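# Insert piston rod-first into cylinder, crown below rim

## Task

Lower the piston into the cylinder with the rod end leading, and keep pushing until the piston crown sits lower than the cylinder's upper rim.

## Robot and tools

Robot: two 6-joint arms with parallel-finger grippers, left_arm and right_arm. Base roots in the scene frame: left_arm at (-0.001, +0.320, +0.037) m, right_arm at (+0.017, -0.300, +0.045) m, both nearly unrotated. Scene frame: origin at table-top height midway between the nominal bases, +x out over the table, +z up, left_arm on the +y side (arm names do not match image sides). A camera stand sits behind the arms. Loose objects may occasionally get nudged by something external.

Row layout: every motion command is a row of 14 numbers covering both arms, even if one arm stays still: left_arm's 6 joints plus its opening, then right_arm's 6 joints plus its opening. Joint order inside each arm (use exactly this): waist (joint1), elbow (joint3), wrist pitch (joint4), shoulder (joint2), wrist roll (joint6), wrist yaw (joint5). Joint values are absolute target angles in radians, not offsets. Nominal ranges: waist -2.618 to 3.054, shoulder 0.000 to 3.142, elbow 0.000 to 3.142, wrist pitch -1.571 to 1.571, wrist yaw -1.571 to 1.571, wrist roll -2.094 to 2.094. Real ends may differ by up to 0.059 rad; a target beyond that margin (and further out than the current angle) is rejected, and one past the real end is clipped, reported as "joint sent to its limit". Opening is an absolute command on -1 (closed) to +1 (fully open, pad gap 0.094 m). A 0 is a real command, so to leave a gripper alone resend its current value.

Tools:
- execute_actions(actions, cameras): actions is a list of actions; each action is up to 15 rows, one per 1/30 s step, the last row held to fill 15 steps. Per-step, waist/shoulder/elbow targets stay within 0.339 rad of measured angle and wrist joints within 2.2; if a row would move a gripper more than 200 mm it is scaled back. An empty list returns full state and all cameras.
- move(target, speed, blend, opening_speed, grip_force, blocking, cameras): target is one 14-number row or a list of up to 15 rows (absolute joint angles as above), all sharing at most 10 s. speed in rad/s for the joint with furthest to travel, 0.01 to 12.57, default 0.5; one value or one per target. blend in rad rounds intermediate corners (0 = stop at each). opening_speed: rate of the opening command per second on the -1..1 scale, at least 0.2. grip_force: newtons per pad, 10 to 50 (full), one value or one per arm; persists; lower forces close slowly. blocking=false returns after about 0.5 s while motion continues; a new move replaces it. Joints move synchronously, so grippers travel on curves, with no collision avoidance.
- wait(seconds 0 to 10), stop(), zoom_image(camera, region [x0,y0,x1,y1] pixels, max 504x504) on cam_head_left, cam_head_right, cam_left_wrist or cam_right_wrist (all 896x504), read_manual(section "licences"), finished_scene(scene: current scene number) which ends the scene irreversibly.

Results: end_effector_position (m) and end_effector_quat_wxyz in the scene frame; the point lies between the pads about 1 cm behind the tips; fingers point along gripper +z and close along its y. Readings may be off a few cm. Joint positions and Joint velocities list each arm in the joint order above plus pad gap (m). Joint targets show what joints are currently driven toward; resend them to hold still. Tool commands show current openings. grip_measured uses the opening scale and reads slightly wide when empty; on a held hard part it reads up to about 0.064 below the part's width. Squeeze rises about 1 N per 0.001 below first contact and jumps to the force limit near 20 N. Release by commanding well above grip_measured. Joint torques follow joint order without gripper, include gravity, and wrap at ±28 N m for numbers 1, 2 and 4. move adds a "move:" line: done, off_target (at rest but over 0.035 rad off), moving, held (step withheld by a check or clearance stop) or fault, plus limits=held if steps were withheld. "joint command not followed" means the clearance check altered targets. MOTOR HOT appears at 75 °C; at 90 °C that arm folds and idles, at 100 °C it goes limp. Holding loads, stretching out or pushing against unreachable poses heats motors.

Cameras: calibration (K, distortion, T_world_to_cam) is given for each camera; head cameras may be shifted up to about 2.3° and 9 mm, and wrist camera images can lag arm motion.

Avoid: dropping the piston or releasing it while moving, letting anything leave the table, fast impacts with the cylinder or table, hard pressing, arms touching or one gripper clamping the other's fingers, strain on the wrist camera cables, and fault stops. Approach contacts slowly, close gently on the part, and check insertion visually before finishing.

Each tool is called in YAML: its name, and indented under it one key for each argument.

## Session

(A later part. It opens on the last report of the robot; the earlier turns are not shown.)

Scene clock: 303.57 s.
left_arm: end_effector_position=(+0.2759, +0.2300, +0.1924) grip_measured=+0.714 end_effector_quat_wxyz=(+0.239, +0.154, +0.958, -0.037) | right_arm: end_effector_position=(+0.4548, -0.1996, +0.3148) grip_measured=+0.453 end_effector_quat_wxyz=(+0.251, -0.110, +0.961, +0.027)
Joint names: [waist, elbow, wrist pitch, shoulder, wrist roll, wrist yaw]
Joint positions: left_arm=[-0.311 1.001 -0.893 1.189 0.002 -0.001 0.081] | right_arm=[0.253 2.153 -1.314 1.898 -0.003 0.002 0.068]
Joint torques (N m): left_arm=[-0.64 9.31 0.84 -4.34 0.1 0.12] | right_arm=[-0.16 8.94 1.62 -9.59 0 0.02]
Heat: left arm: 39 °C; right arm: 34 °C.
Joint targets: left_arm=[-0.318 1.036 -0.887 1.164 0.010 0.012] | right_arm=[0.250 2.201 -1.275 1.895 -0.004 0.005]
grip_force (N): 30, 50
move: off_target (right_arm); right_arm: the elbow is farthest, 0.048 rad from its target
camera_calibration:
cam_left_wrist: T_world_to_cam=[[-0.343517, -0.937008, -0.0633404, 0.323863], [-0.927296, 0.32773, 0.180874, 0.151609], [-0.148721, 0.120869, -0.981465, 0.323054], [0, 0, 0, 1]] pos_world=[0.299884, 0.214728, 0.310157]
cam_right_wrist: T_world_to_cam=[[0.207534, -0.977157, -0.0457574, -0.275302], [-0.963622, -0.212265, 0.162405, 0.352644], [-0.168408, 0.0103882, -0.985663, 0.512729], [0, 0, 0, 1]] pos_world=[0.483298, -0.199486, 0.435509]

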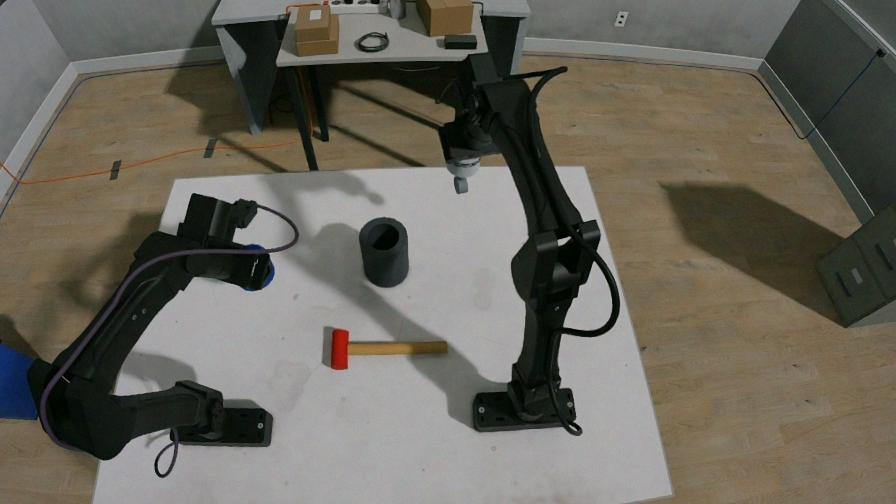

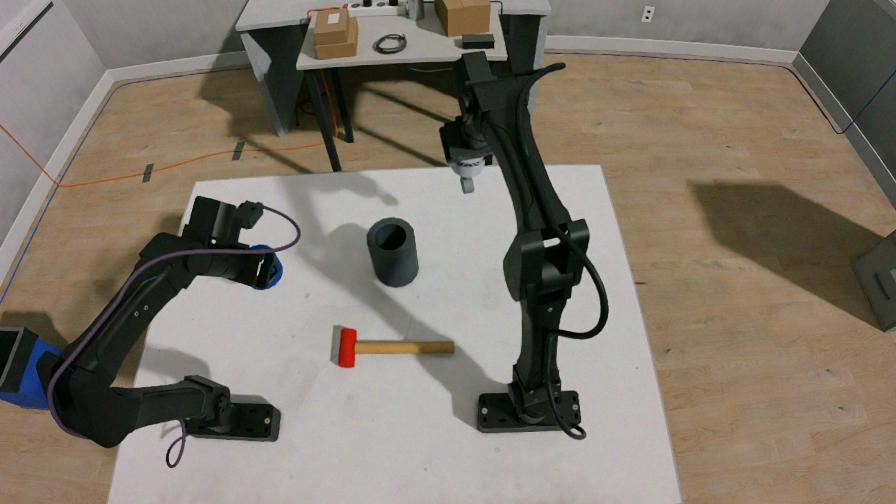

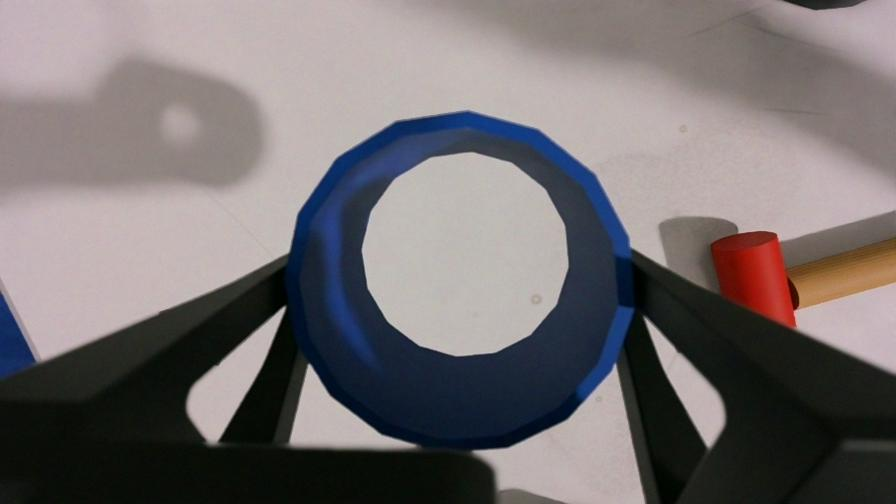

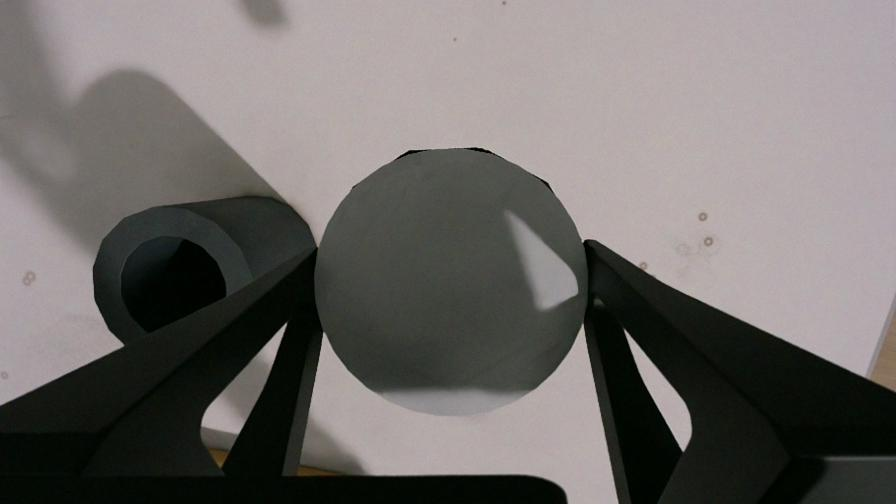

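move:
  target: [-0.757, 1.797, -0.792, 2.009, 0.010, 0.012, 0.5, 0.25, 2.201, -1.275, 1.895, -0.004, 0.005, 0.3]
  speed: 0.5
  cameras: ["all"]

zoom_image:
  camera: "cam_head_left"
  region: [310, 170, 460, 300]

zoom_image:
  camera: "cam_head_right"
  region: [310, 170, 460, 300]

zoom_image:
  camera: "cam_right_wrist"
  region: [40, 140, 340, 400]

Scene clock: 308.00 s.
left_arm: end_effector_position=(+0.3607, -0.0280, +0.1728) grip_measured=+0.714 end_effector_quat_wxyz=(+0.227, +0.363, +0.899, -0.093) | right_arm: end_effector_position=(+0.4548, -0.1996, +0.3148) grip_measured=+0.453 end_effector_quat_wxyz=(+0.251, -0.110, +0.961, +0.027)
Joint names: [waist, elbow, wrist pitch, shoulder, wrist roll, wrist yaw]
Joint positions: left_arm=[-0.76 1.755 -0.827 2.003 0.002 0.005 0.081] | right_arm=[0.253 2.153 -1.314 1.898 -0.003 0.002 0.068]
Joint torques (N m): left_arm=[0.2 9.89 1.1 -9.29 0.09 0.06] | right_arm=[-0.21 9.02 1.6 -9.43 0.02 0.02]
Heat: left arm: 39 °C; right arm: 34 °C.
Joint targets: left_arm=[-0.757 1.797 -0.792 2.009 0.010 0.012] | right_arm=[0.250 2.201 -1.275 1.895 -0.004 0.005]
grip_force (N): 30, 50
move: off_target (left_arm, right_arm); left_arm: the elbow is farthest, 0.042 rad from its target; right_arm: the elbow is farthest, 0.048 rad from its target
camera_calibration:
cam_left_wrist: T_world_to_cam=[[-0.718092, -0.693493, -0.0584129, 0.25108], [-0.691309, 0.701113, 0.174736, 0.24481], [-0.0802242, 0.165858, -0.982881, 0.324419], [0, 0, 0, 1]] pos_world=[0.375564, -0.0513248, 0.290754]
cam_right_wrist: T_world_to_cam=[[0.207534, -0.977157, -0.0457574, -0.275302], [-0.963622, -0.212265, 0.162405, 0.352644], [-0.168408, 0.0103882, -0.985663, 0.512729], [0, 0, 0, 1]] pos_world=[0.483298, -0.199486, 0.435509]

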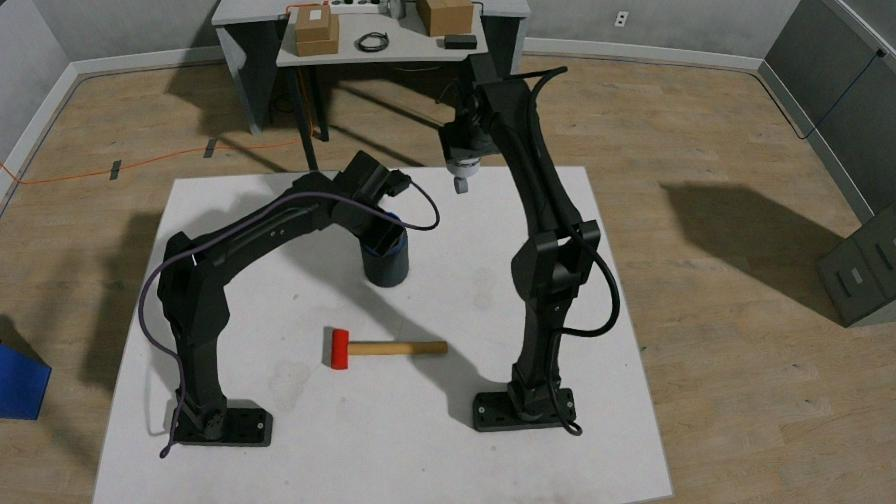

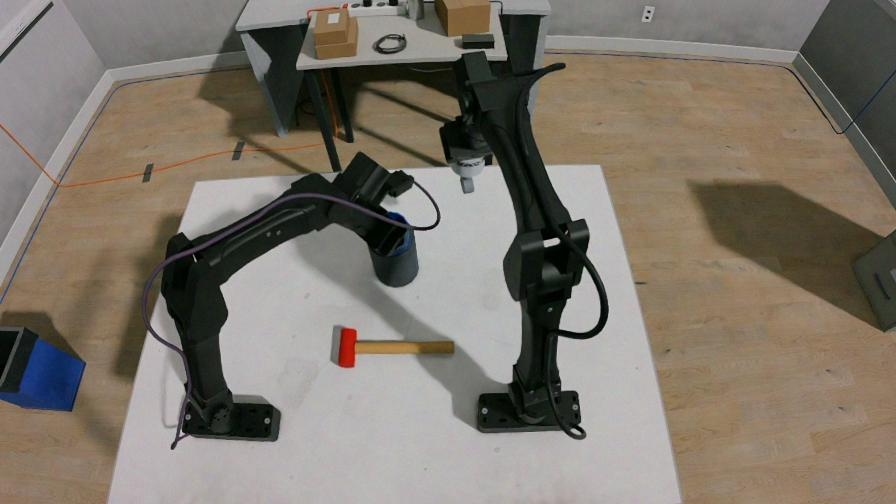

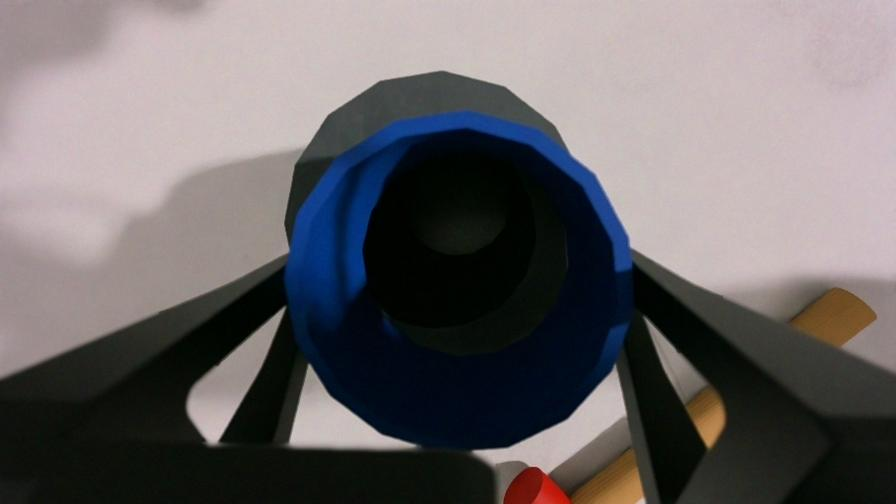

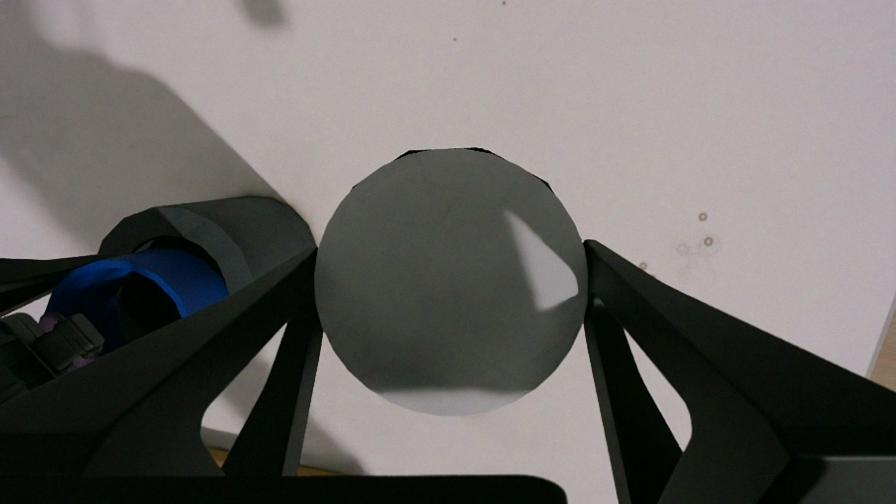

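Scaled by 3.360 from the camera's 896x504 image, which has a finer 1280x720 frame.

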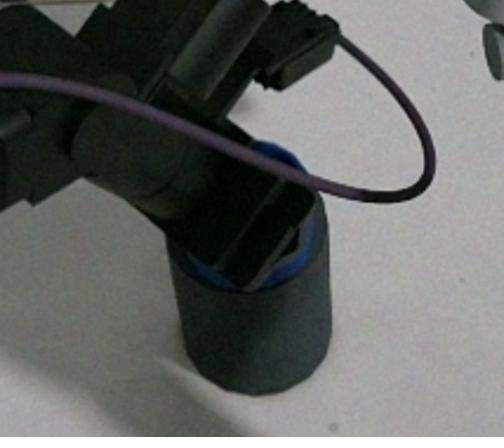

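Scaled by 3.360 from the camera's 896x504 image, which has a finer 1280x720 frame.

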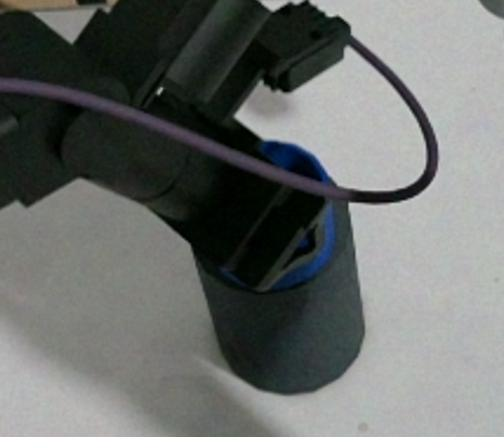

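Scaled by 1.680 from the camera's 896x504 image, which has a finer 1280x720 frame.

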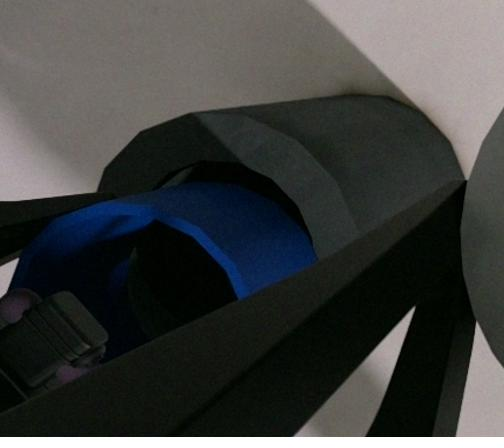

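zoom_image:
  camera: "cam_left_wrist"
  region: [340, 120, 600, 380]

zoom_image:
  camera: "cam_left_wrist"
  region: [360, 130, 480, 250]

Scaled by 1.938 from the camera's 896x504 image, which has a finer 1280x720 frame.

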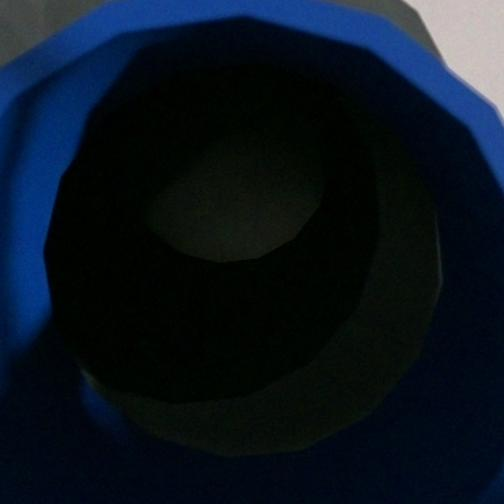

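Scaled by 4.200 from the camera's 896x504 image, which has a finer 1280x720 frame.

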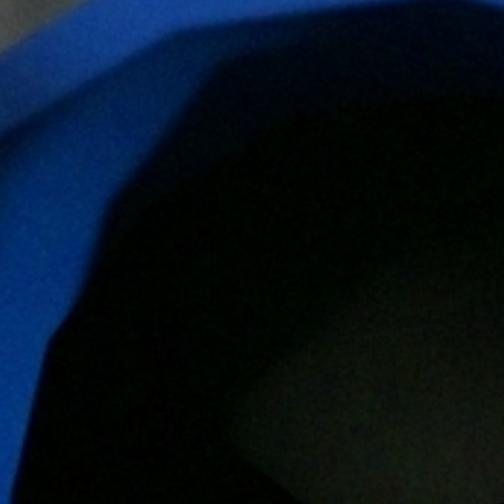

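move:
  target: [-0.7395, 1.700, -0.7195, 2.009, 0.010, 0.012, 0.5, 0.25, 2.201, -1.275, 1.895, -0.004, 0.005, 0.3]
  speed: 0.2
  cameras: ["cam_left_wrist", "cam_right_wrist"]

zoom_image:
  camera: "cam_left_wrist"
  region: [340, 120, 600, 380]

zoom_image:
  camera: "cam_right_wrist"
  region: [40, 140, 340, 400]

Scene clock: 313.10 s.
left_arm: end_effector_position=(+0.3710, -0.0293, +0.1674) grip_measured=+0.714 end_effector_quat_wxyz=(+0.245, +0.357, +0.896, -0.099) | right_arm: end_effector_position=(+0.4548, -0.1996, +0.3148) grip_measured=+0.453 end_effector_quat_wxyz=(+0.251, -0.110, +0.961, +0.027)
Joint names: [waist, elbow, wrist pitch, shoulder, wrist roll, wrist yaw]
Joint positions: left_arm=[-0.747 1.714 -0.747 2.003 0.005 0.005 0.081] | right_arm=[0.253 2.153 -1.314 1.898 -0.003 0.002 0.068]
Joint torques (N m): left_arm=[0.7 5.64 1.08 -9.36 0.05 0.06] | right_arm=[-0.25 8.92 1.59 -9.48 0.01 0.01]
Heat: left arm: 39 °C; right arm: 34 °C.
Joint targets: left_arm=[-0.740 1.700 -0.720 2.009 0.010 0.012] | right_arm=[0.250 2.201 -1.275 1.895 -0.004 0.005]
grip_force (N): 30, 50
move: off_target (right_arm); right_arm: the elbow is farthest, 0.048 rad from its target
camera_calibration:
cam_left_wrist: T_world_to_cam=[[-0.709424, -0.702122, -0.0611654, 0.254271], [-0.702822, 0.698317, 0.135623, 0.26454], [-0.0525112, 0.139203, -0.988871, 0.310081], [0, 0, 0, 1]] pos_world=[0.382593, -0.049367, 0.286305]
cam_right_wrist: T_world_to_cam=[[0.207534, -0.977157, -0.0457574, -0.275302], [-0.963622, -0.212265, 0.162405, 0.352644], [-0.168408, 0.0103882, -0.985663, 0.512729], [0, 0, 0, 1]] pos_world=[0.483298, -0.199486, 0.435509]
Images, in order (width x height): cam_left_wrist 896x504, cam_right_wrist 896x504.

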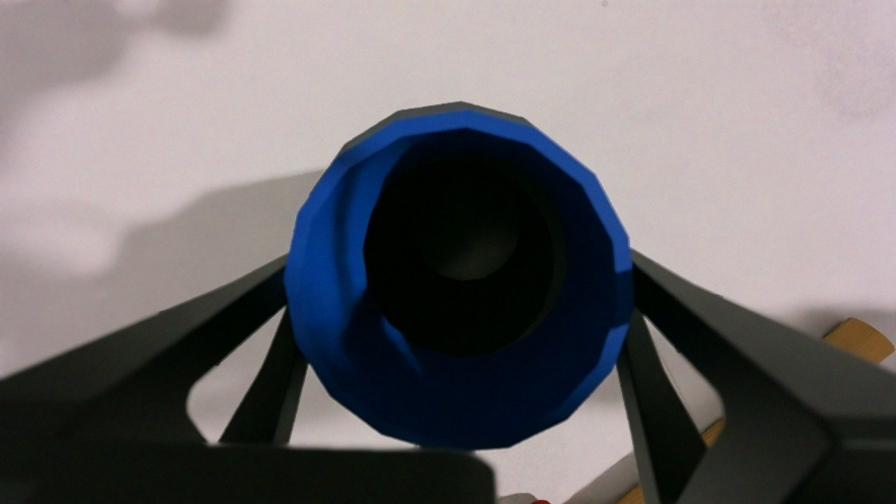

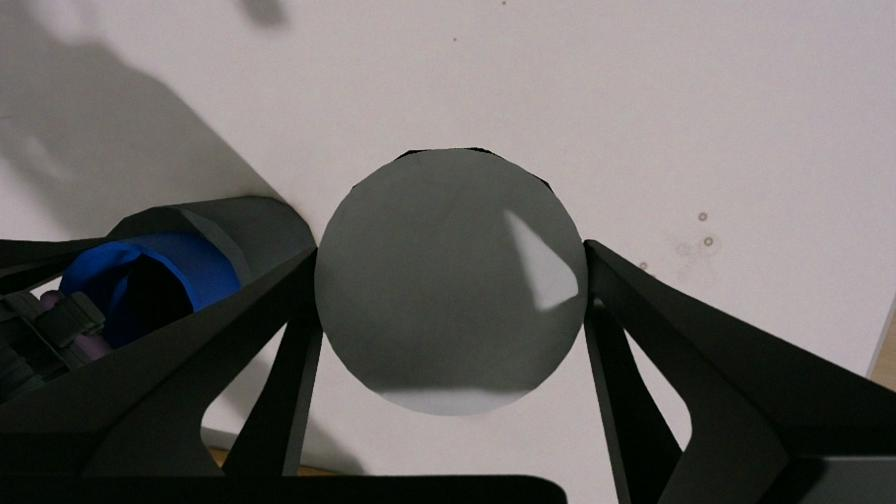

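Scaled by 1.938 from the camera's 896x504 image, which has a finer 1280x720 frame.

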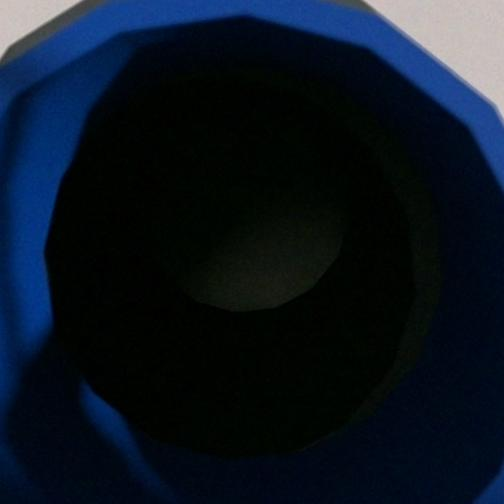

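Scaled by 1.680 from the camera's 896x504 image, which has a finer 1280x720 frame.

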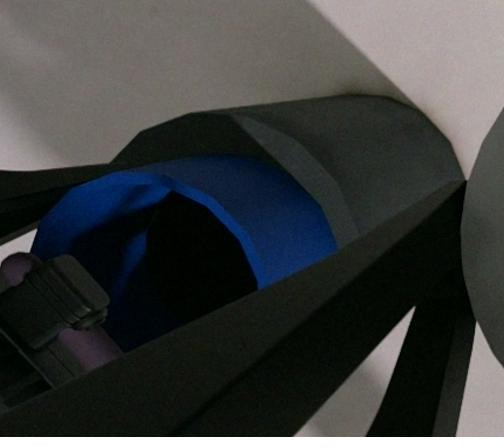

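zoom_image:
  camera: "cam_left_wrist"
  region: [480, 180, 580, 360]

zoom_image:
  camera: "cam_left_wrist"
  region: [360, 280, 560, 370]

Scaled by 2.800 from the camera's 896x504 image, which has a finer 1280x720 frame.

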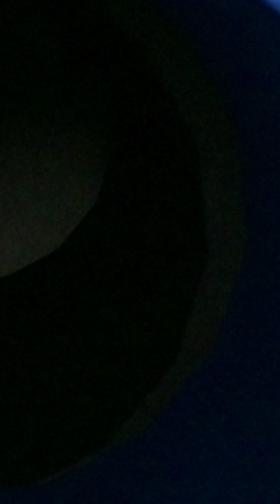

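Scaled by 2.520 from the camera's 896x504 image, which has a finer 1280x720 frame.

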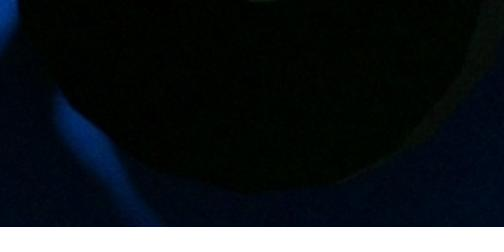

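move:
  target: [-0.736, 1.691, -0.766, 2.009, 0.010, 0.012, 0.5, 0.25, 2.201, -1.275, 1.895, -0.004, 0.005, 0.3]
  speed: 0.1
  cameras: ["cam_left_wrist", "cam_right_wrist"]

zoom_image:
  camera: "cam_left_wrist"
  region: [480, 180, 580, 360]

zoom_image:
  camera: "cam_left_wrist"
  region: [340, 140, 500, 360]

Scene clock: 316.87 s.
left_arm: end_effector_position=(+0.3708, -0.0289, +0.1668) grip_measured=+0.714 end_effector_quat_wxyz=(+0.245, +0.357, +0.896, -0.098) | right_arm: end_effector_position=(+0.4548, -0.1996, +0.3148) grip_measured=+0.453 end_effector_quat_wxyz=(+0.251, -0.110, +0.961, +0.027)
Joint names: [waist, elbow, wrist pitch, shoulder, wrist roll, wrist yaw]
Joint positions: left_arm=[-0.747 1.713 -0.747 2.003 0.005 0.005 0.081] | right_arm=[0.253 2.153 -1.314 1.898 -0.003 0.002 0.068]
Joint torques (N m): left_arm=[0.98 5.07 0.65 -9.35 0.06 0.06] | right_arm=[-0.17 8.92 1.62 -9.52 0.02 0.04]
Heat: left arm: 39 °C; right arm: 34 °C.
Joint targets: left_arm=[-0.736 1.691 -0.766 2.009 0.010 0.012] | right_arm=[0.250 2.201 -1.275 1.895 -0.004 0.005]
grip_force (N): 30, 50
move: off_target (right_arm); right_arm: the elbow is farthest, 0.048 rad from its target
camera_calibration:
cam_left_wrist: T_world_to_cam=[[-0.709674, -0.701837, -0.0615498, 0.254659], [-0.702495, 0.698282, 0.137485, 0.263764], [-0.0535128, 0.140808, -0.98859, 0.30973], [0, 0, 0, 1]] pos_world=[0.382592, -0.0490649, 0.285607]
cam_right_wrist: T_world_to_cam=[[0.207534, -0.977157, -0.0457574, -0.275302], [-0.963622, -0.212265, 0.162405, 0.352644], [-0.168408, 0.0103882, -0.985663, 0.512729], [0, 0, 0, 1]] pos_world=[0.483298, -0.199486, 0.435509]
Images, in order (width x height): cam_left_wrist 896x504, cam_right_wrist 896x504.

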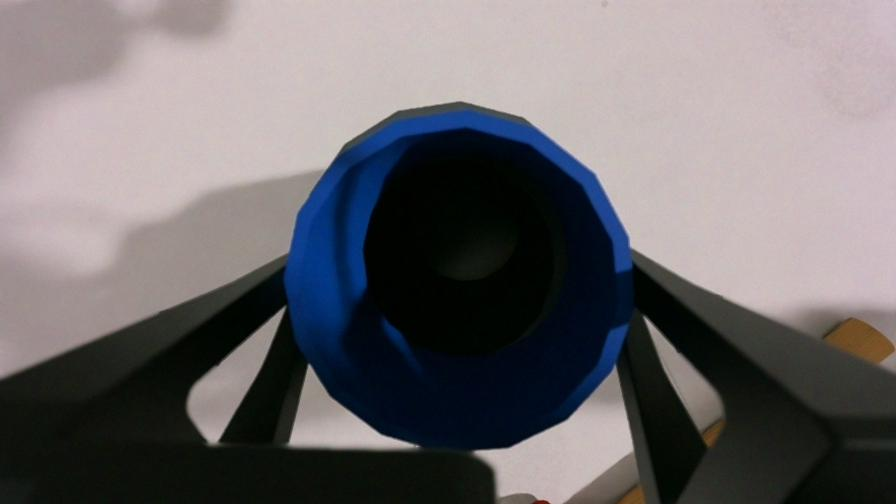

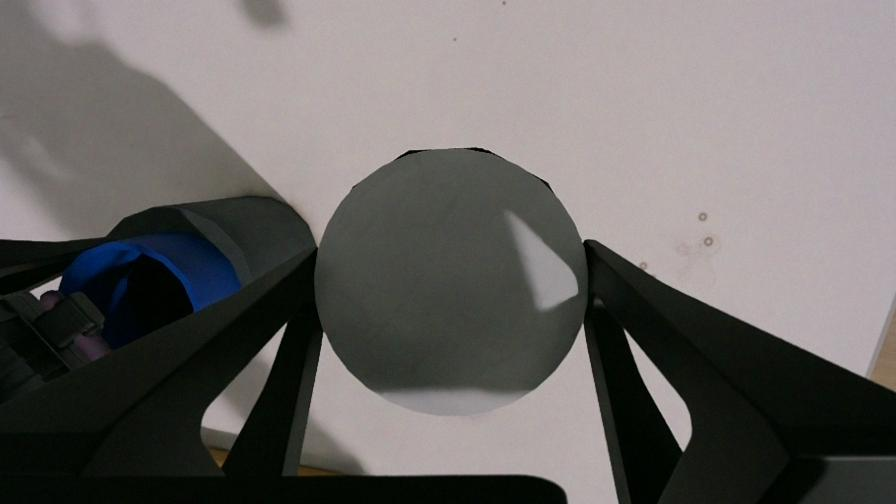

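Scaled by 2.800 from the camera's 896x504 image, which has a finer 1280x720 frame.

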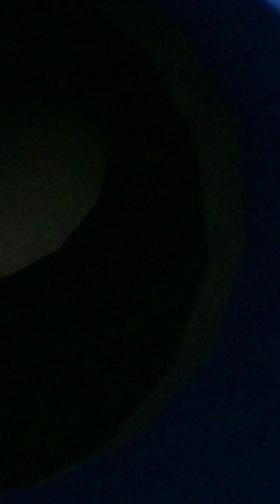

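Scaled by 2.291 from the camera's 896x504 image, which has a finer 1280x720 frame.

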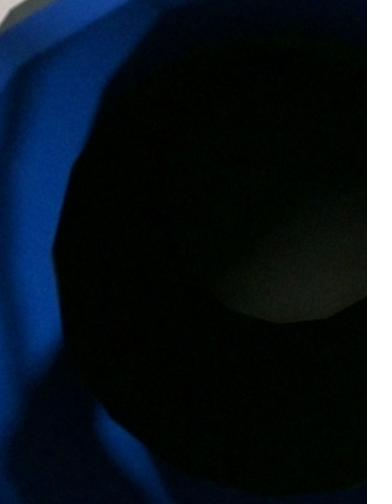

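move:
  target:
    - [-0.768, 1.80, -0.84, 2.0095, 0.010, 0.012, 0.5, 0.25, 2.201, -1.275, 1.895, -0.004, 0.005, 0.3]
    - [-0.736, 1.686, -0.7205, 2.0095, 0.010, 0.012, 0.5, 0.25, 2.201, -1.275, 1.895, -0.004, 0.005, 0.3]
  speed: [0.3, 0.2]
  cameras: ["cam_left_wrist", "cam_right_wrist"]

zoom_image:
  camera: "cam_left_wrist"
  region: [480, 180, 580, 360]

zoom_image:
  camera: "cam_left_wrist"
  region: [340, 120, 600, 380]

zoom_image:
  camera: "cam_right_wrist"
  region: [40, 140, 340, 400]

Scene clock: 320.23 s.
left_arm: end_effector_position=(+0.3719, -0.0296, +0.1664) grip_measured=+0.714 end_effector_quat_wxyz=(+0.247, +0.358, +0.895, -0.100) | right_arm: end_effector_position=(+0.4548, -0.1996, +0.3148) grip_measured=+0.453 end_effector_quat_wxyz=(+0.251, -0.110, +0.961, +0.027)
Joint names: [waist, elbow, wrist pitch, shoulder, wrist roll, wrist yaw]
Joint positions: left_arm=[-0.746 1.708 -0.736 2.003 0.007 0.006 0.081] | right_arm=[0.253 2.153 -1.314 1.898 -0.003 0.002 0.068]
Joint torques (N m): left_arm=[0.91 5.07 0.97 -9.31 0.04 0.05] | right_arm=[-0.24 8.99 1.6 -9.58 0.01 0.04]
Heat: left arm: 39 °C; right arm: 34 °C.
Joint targets: left_arm=[-0.736 1.686 -0.721 2.009 0.010 0.012] | right_arm=[0.250 2.201 -1.275 1.895 -0.004 0.005]
grip_force (N): 30, 50
move: off_target (right_arm); right_arm: the elbow is farthest, 0.048 rad from its target
camera_calibration:
cam_left_wrist: T_world_to_cam=[[-0.710398, -0.701093, -0.0616803, 0.25515], [-0.702113, 0.699901, 0.131057, 0.266114], [-0.0487132, 0.136409, -0.989454, 0.307885], [0, 0, 0, 1]] pos_world=[0.383098, -0.0493679, 0.285499]
cam_right_wrist: T_world_to_cam=[[0.207534, -0.977157, -0.0457574, -0.275302], [-0.963622, -0.212265, 0.162405, 0.352644], [-0.168408, 0.0103882, -0.985663, 0.512729], [0, 0, 0, 1]] pos_world=[0.483298, -0.199486, 0.435509]
Images, in order (width x height): cam_left_wrist 896x504, cam_right_wrist 896x504.

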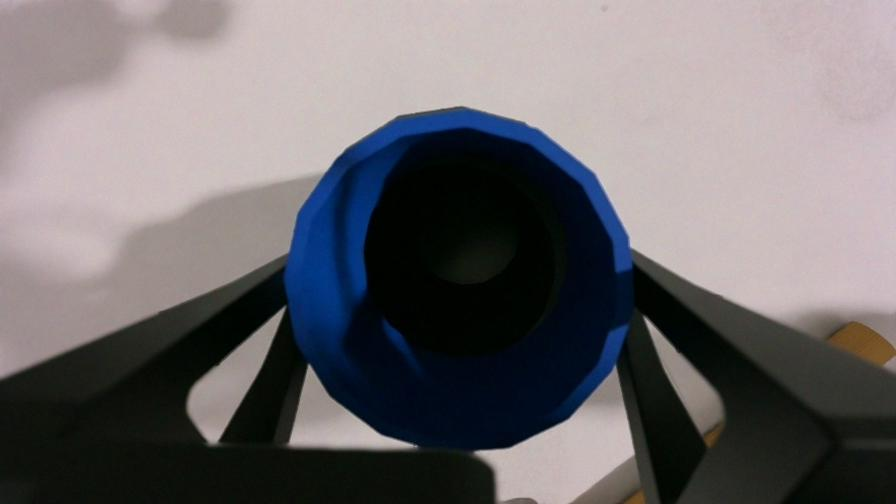

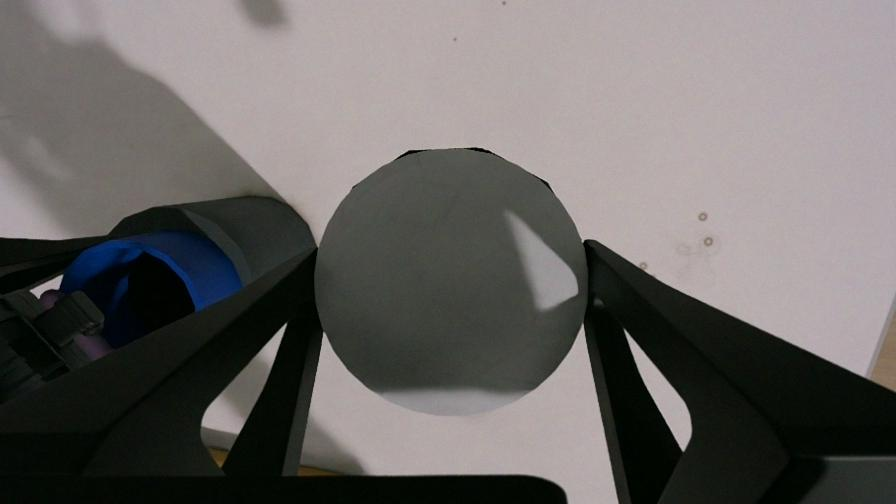

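Scaled by 2.800 from the camera's 896x504 image, which has a finer 1280x720 frame.

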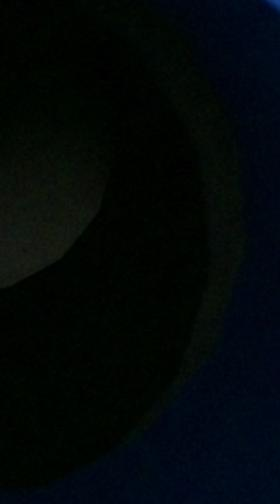

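Scaled by 1.938 from the camera's 896x504 image, which has a finer 1280x720 frame.

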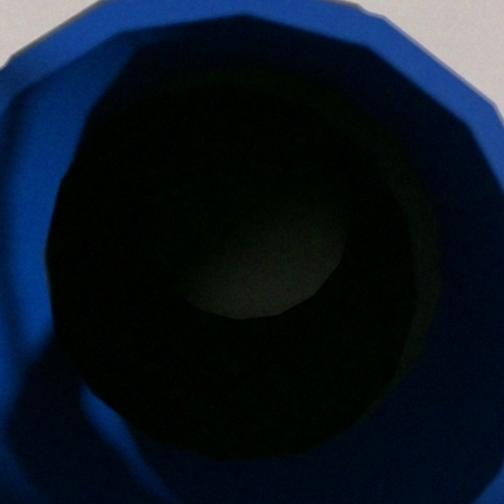

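Scaled by 1.680 from the camera's 896x504 image, which has a finer 1280x720 frame.

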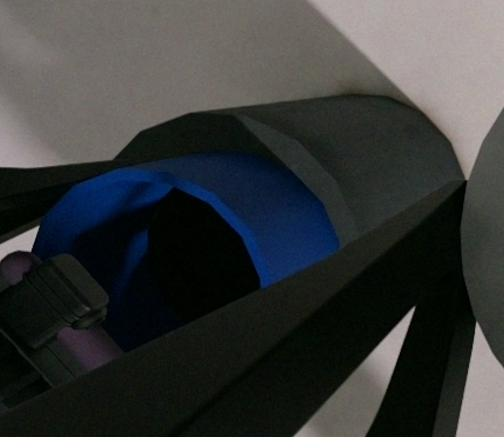

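move:
  target:
    - [-0.765, 1.80, -0.85, 2.0095, 0.010, 0.012, 0.5, 0.25, 2.201, -1.275, 1.895, -0.004, 0.005, 0.3]
    - [-0.7305, 1.700, -0.7355, 2.0095, 0.010, 0.012, 0.5, 0.25, 2.201, -1.275, 1.895, -0.004, 0.005, 0.3]
  speed: [0.3, 0.2]
  cameras: ["cam_left_wrist"]

zoom_image:
  camera: "cam_left_wrist"
  region: [480, 180, 580, 360]

zoom_image:
  camera: "cam_left_wrist"
  region: [340, 120, 600, 380]

Scene clock: 325.73 s.
left_arm: end_effector_position=(+0.3656, -0.0234, +0.1660) grip_measured=+0.714 end_effector_quat_wxyz=(+0.227, +0.359, +0.900, -0.096) | right_arm: end_effector_position=(+0.4548, -0.1996, +0.3148) grip_measured=+0.453 end_effector_quat_wxyz=(+0.251, -0.110, +0.961, +0.027)
Joint names: [waist, elbow, wrist pitch, shoulder, wrist roll, wrist yaw]
Joint positions: left_arm=[-0.742 1.727 -0.796 2.003 0.008 0.015 0.081] | right_arm=[0.253 2.153 -1.314 1.898 -0.003 0.002 0.068]
Joint torques (N m): left_arm=[1.07 4.66 1.35 -9.24 0.03 -0.05] | right_arm=[-0.2 8.94 1.62 -9.5 0.02 0]
Heat: left arm: 39 °C; right arm: 34 °C.
Joint targets: left_arm=[-0.731 1.700 -0.736 2.009 0.010 0.012] | right_arm=[0.250 2.201 -1.275 1.895 -0.004 0.005]
grip_force (N): 30, 50
move: off_target (left_arm, right_arm); left_arm: the wrist pitch is farthest, 0.061 rad from its target; right_arm: the elbow is farthest, 0.048 rad from its target
camera_calibration:
cam_left_wrist: T_world_to_cam=[[-0.713349, -0.698889, -0.0518385, 0.254444], [-0.695768, 0.69742, 0.171793, 0.248232], [-0.0839112, 0.158616, -0.983768, 0.318683], [0, 0, 0, 1]] pos_world=[0.38096, -0.045842, 0.284056]
Images, in order (width x height): cam_left_wrist 896x504.

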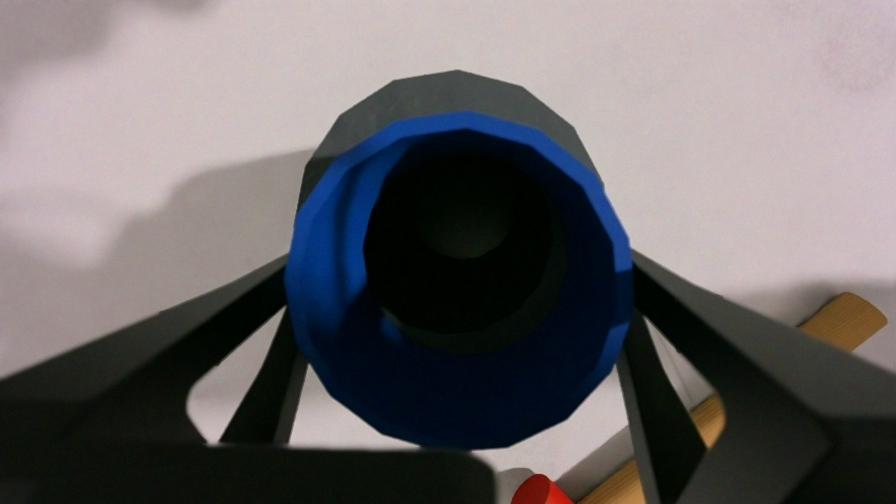

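Scaled by 2.800 from the camera's 896x504 image, which has a finer 1280x720 frame.

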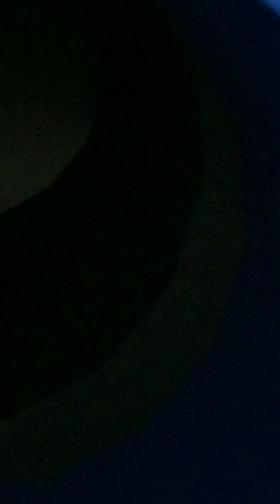

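Scaled by 1.938 from the camera's 896x504 image, which has a finer 1280x720 frame.

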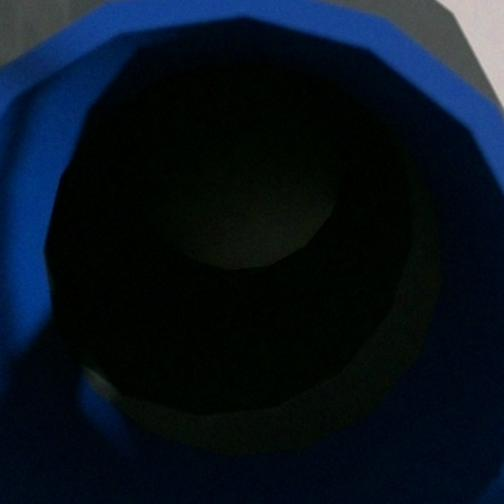

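move:
  target:
    - [-0.760, 1.82, -0.87, 2.0095, 0.010, 0.010, 0.5, 0.25, 2.201, -1.275, 1.895, -0.004, 0.005, 0.3]
    - [-0.727, 1.717, -0.753, 2.0095, 0.010, 0.010, 0.5, 0.25, 2.201, -1.275, 1.895, -0.004, 0.005, 0.3]
  speed: [0.3, 0.2]
  cameras: ["cam_left_wrist"]

zoom_image:
  camera: "cam_left_wrist"
  region: [480, 180, 580, 360]

zoom_image:
  camera: "cam_left_wrist"
  region: [340, 120, 600, 380]

Scene clock: 330.30 s.
left_arm: end_effector_position=(+0.3712, -0.0231, +0.1682) grip_measured=+0.714 end_effector_quat_wxyz=(+0.235, +0.355, +0.899, -0.098) | right_arm: end_effector_position=(+0.4548, -0.1996, +0.3148) grip_measured=+0.453 end_effector_quat_wxyz=(+0.251, -0.110, +0.961, +0.027)
Joint names: [waist, elbow, wrist pitch, shoulder, wrist roll, wrist yaw]
Joint positions: left_arm=[-0.734 1.727 -0.779 2.003 0.008 0.015 0.081] | right_arm=[0.253 2.153 -1.314 1.898 -0.003 0.002 0.068]
Joint torques (N m): left_arm=[0.69 5.87 1.02 -9.29 0.03 -0.08] | right_arm=[-0.2 8.98 1.62 -9.52 0.01 0.02]
Heat: left arm: 39 °C; right arm: 34 °C.
Joint targets: left_arm=[-0.727 1.717 -0.753 2.009 0.010 0.010] | right_arm=[0.250 2.201 -1.275 1.895 -0.004 0.005]
grip_force (N): 30, 50
move: off_target (right_arm); right_arm: the elbow is farthest, 0.048 rad from its target
camera_calibration:
cam_left_wrist: T_world_to_cam=[[-0.707287, -0.70495, -0.0528285, 0.256581], [-0.70322, 0.693967, 0.154567, 0.257051], [-0.072301, 0.146473, -0.986569, 0.317171], [0, 0, 0, 1]] pos_world=[0.385171, -0.0439653, 0.286734]
Images, in order (width x height): cam_left_wrist 896x504.

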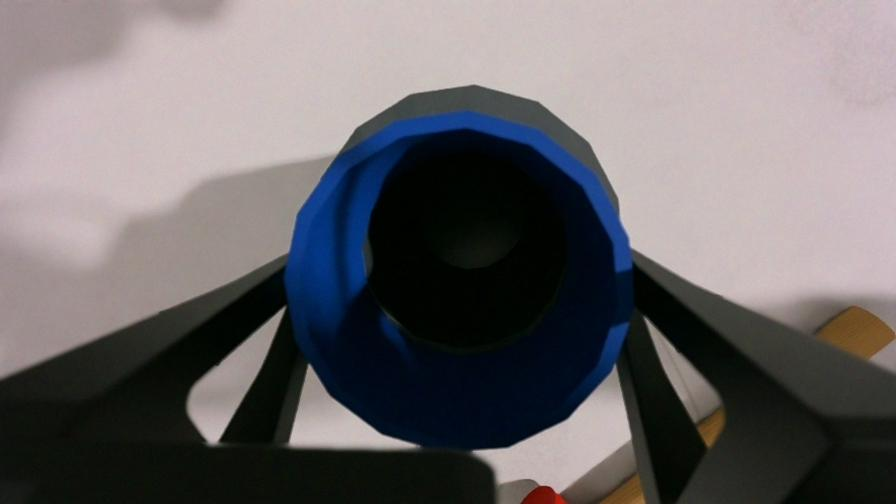

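Scaled by 2.800 from the camera's 896x504 image, which has a finer 1280x720 frame.

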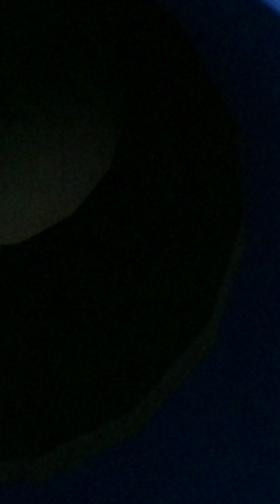

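Scaled by 1.938 from the camera's 896x504 image, which has a finer 1280x720 frame.

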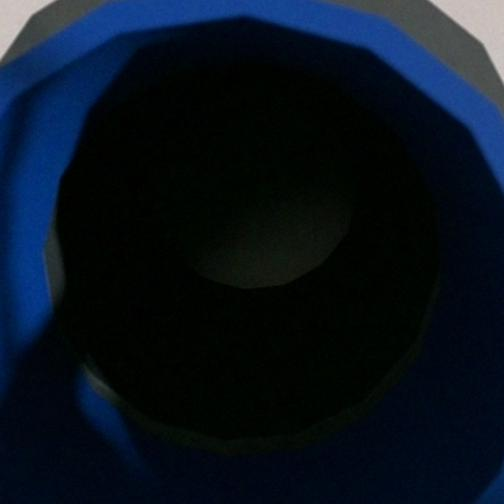

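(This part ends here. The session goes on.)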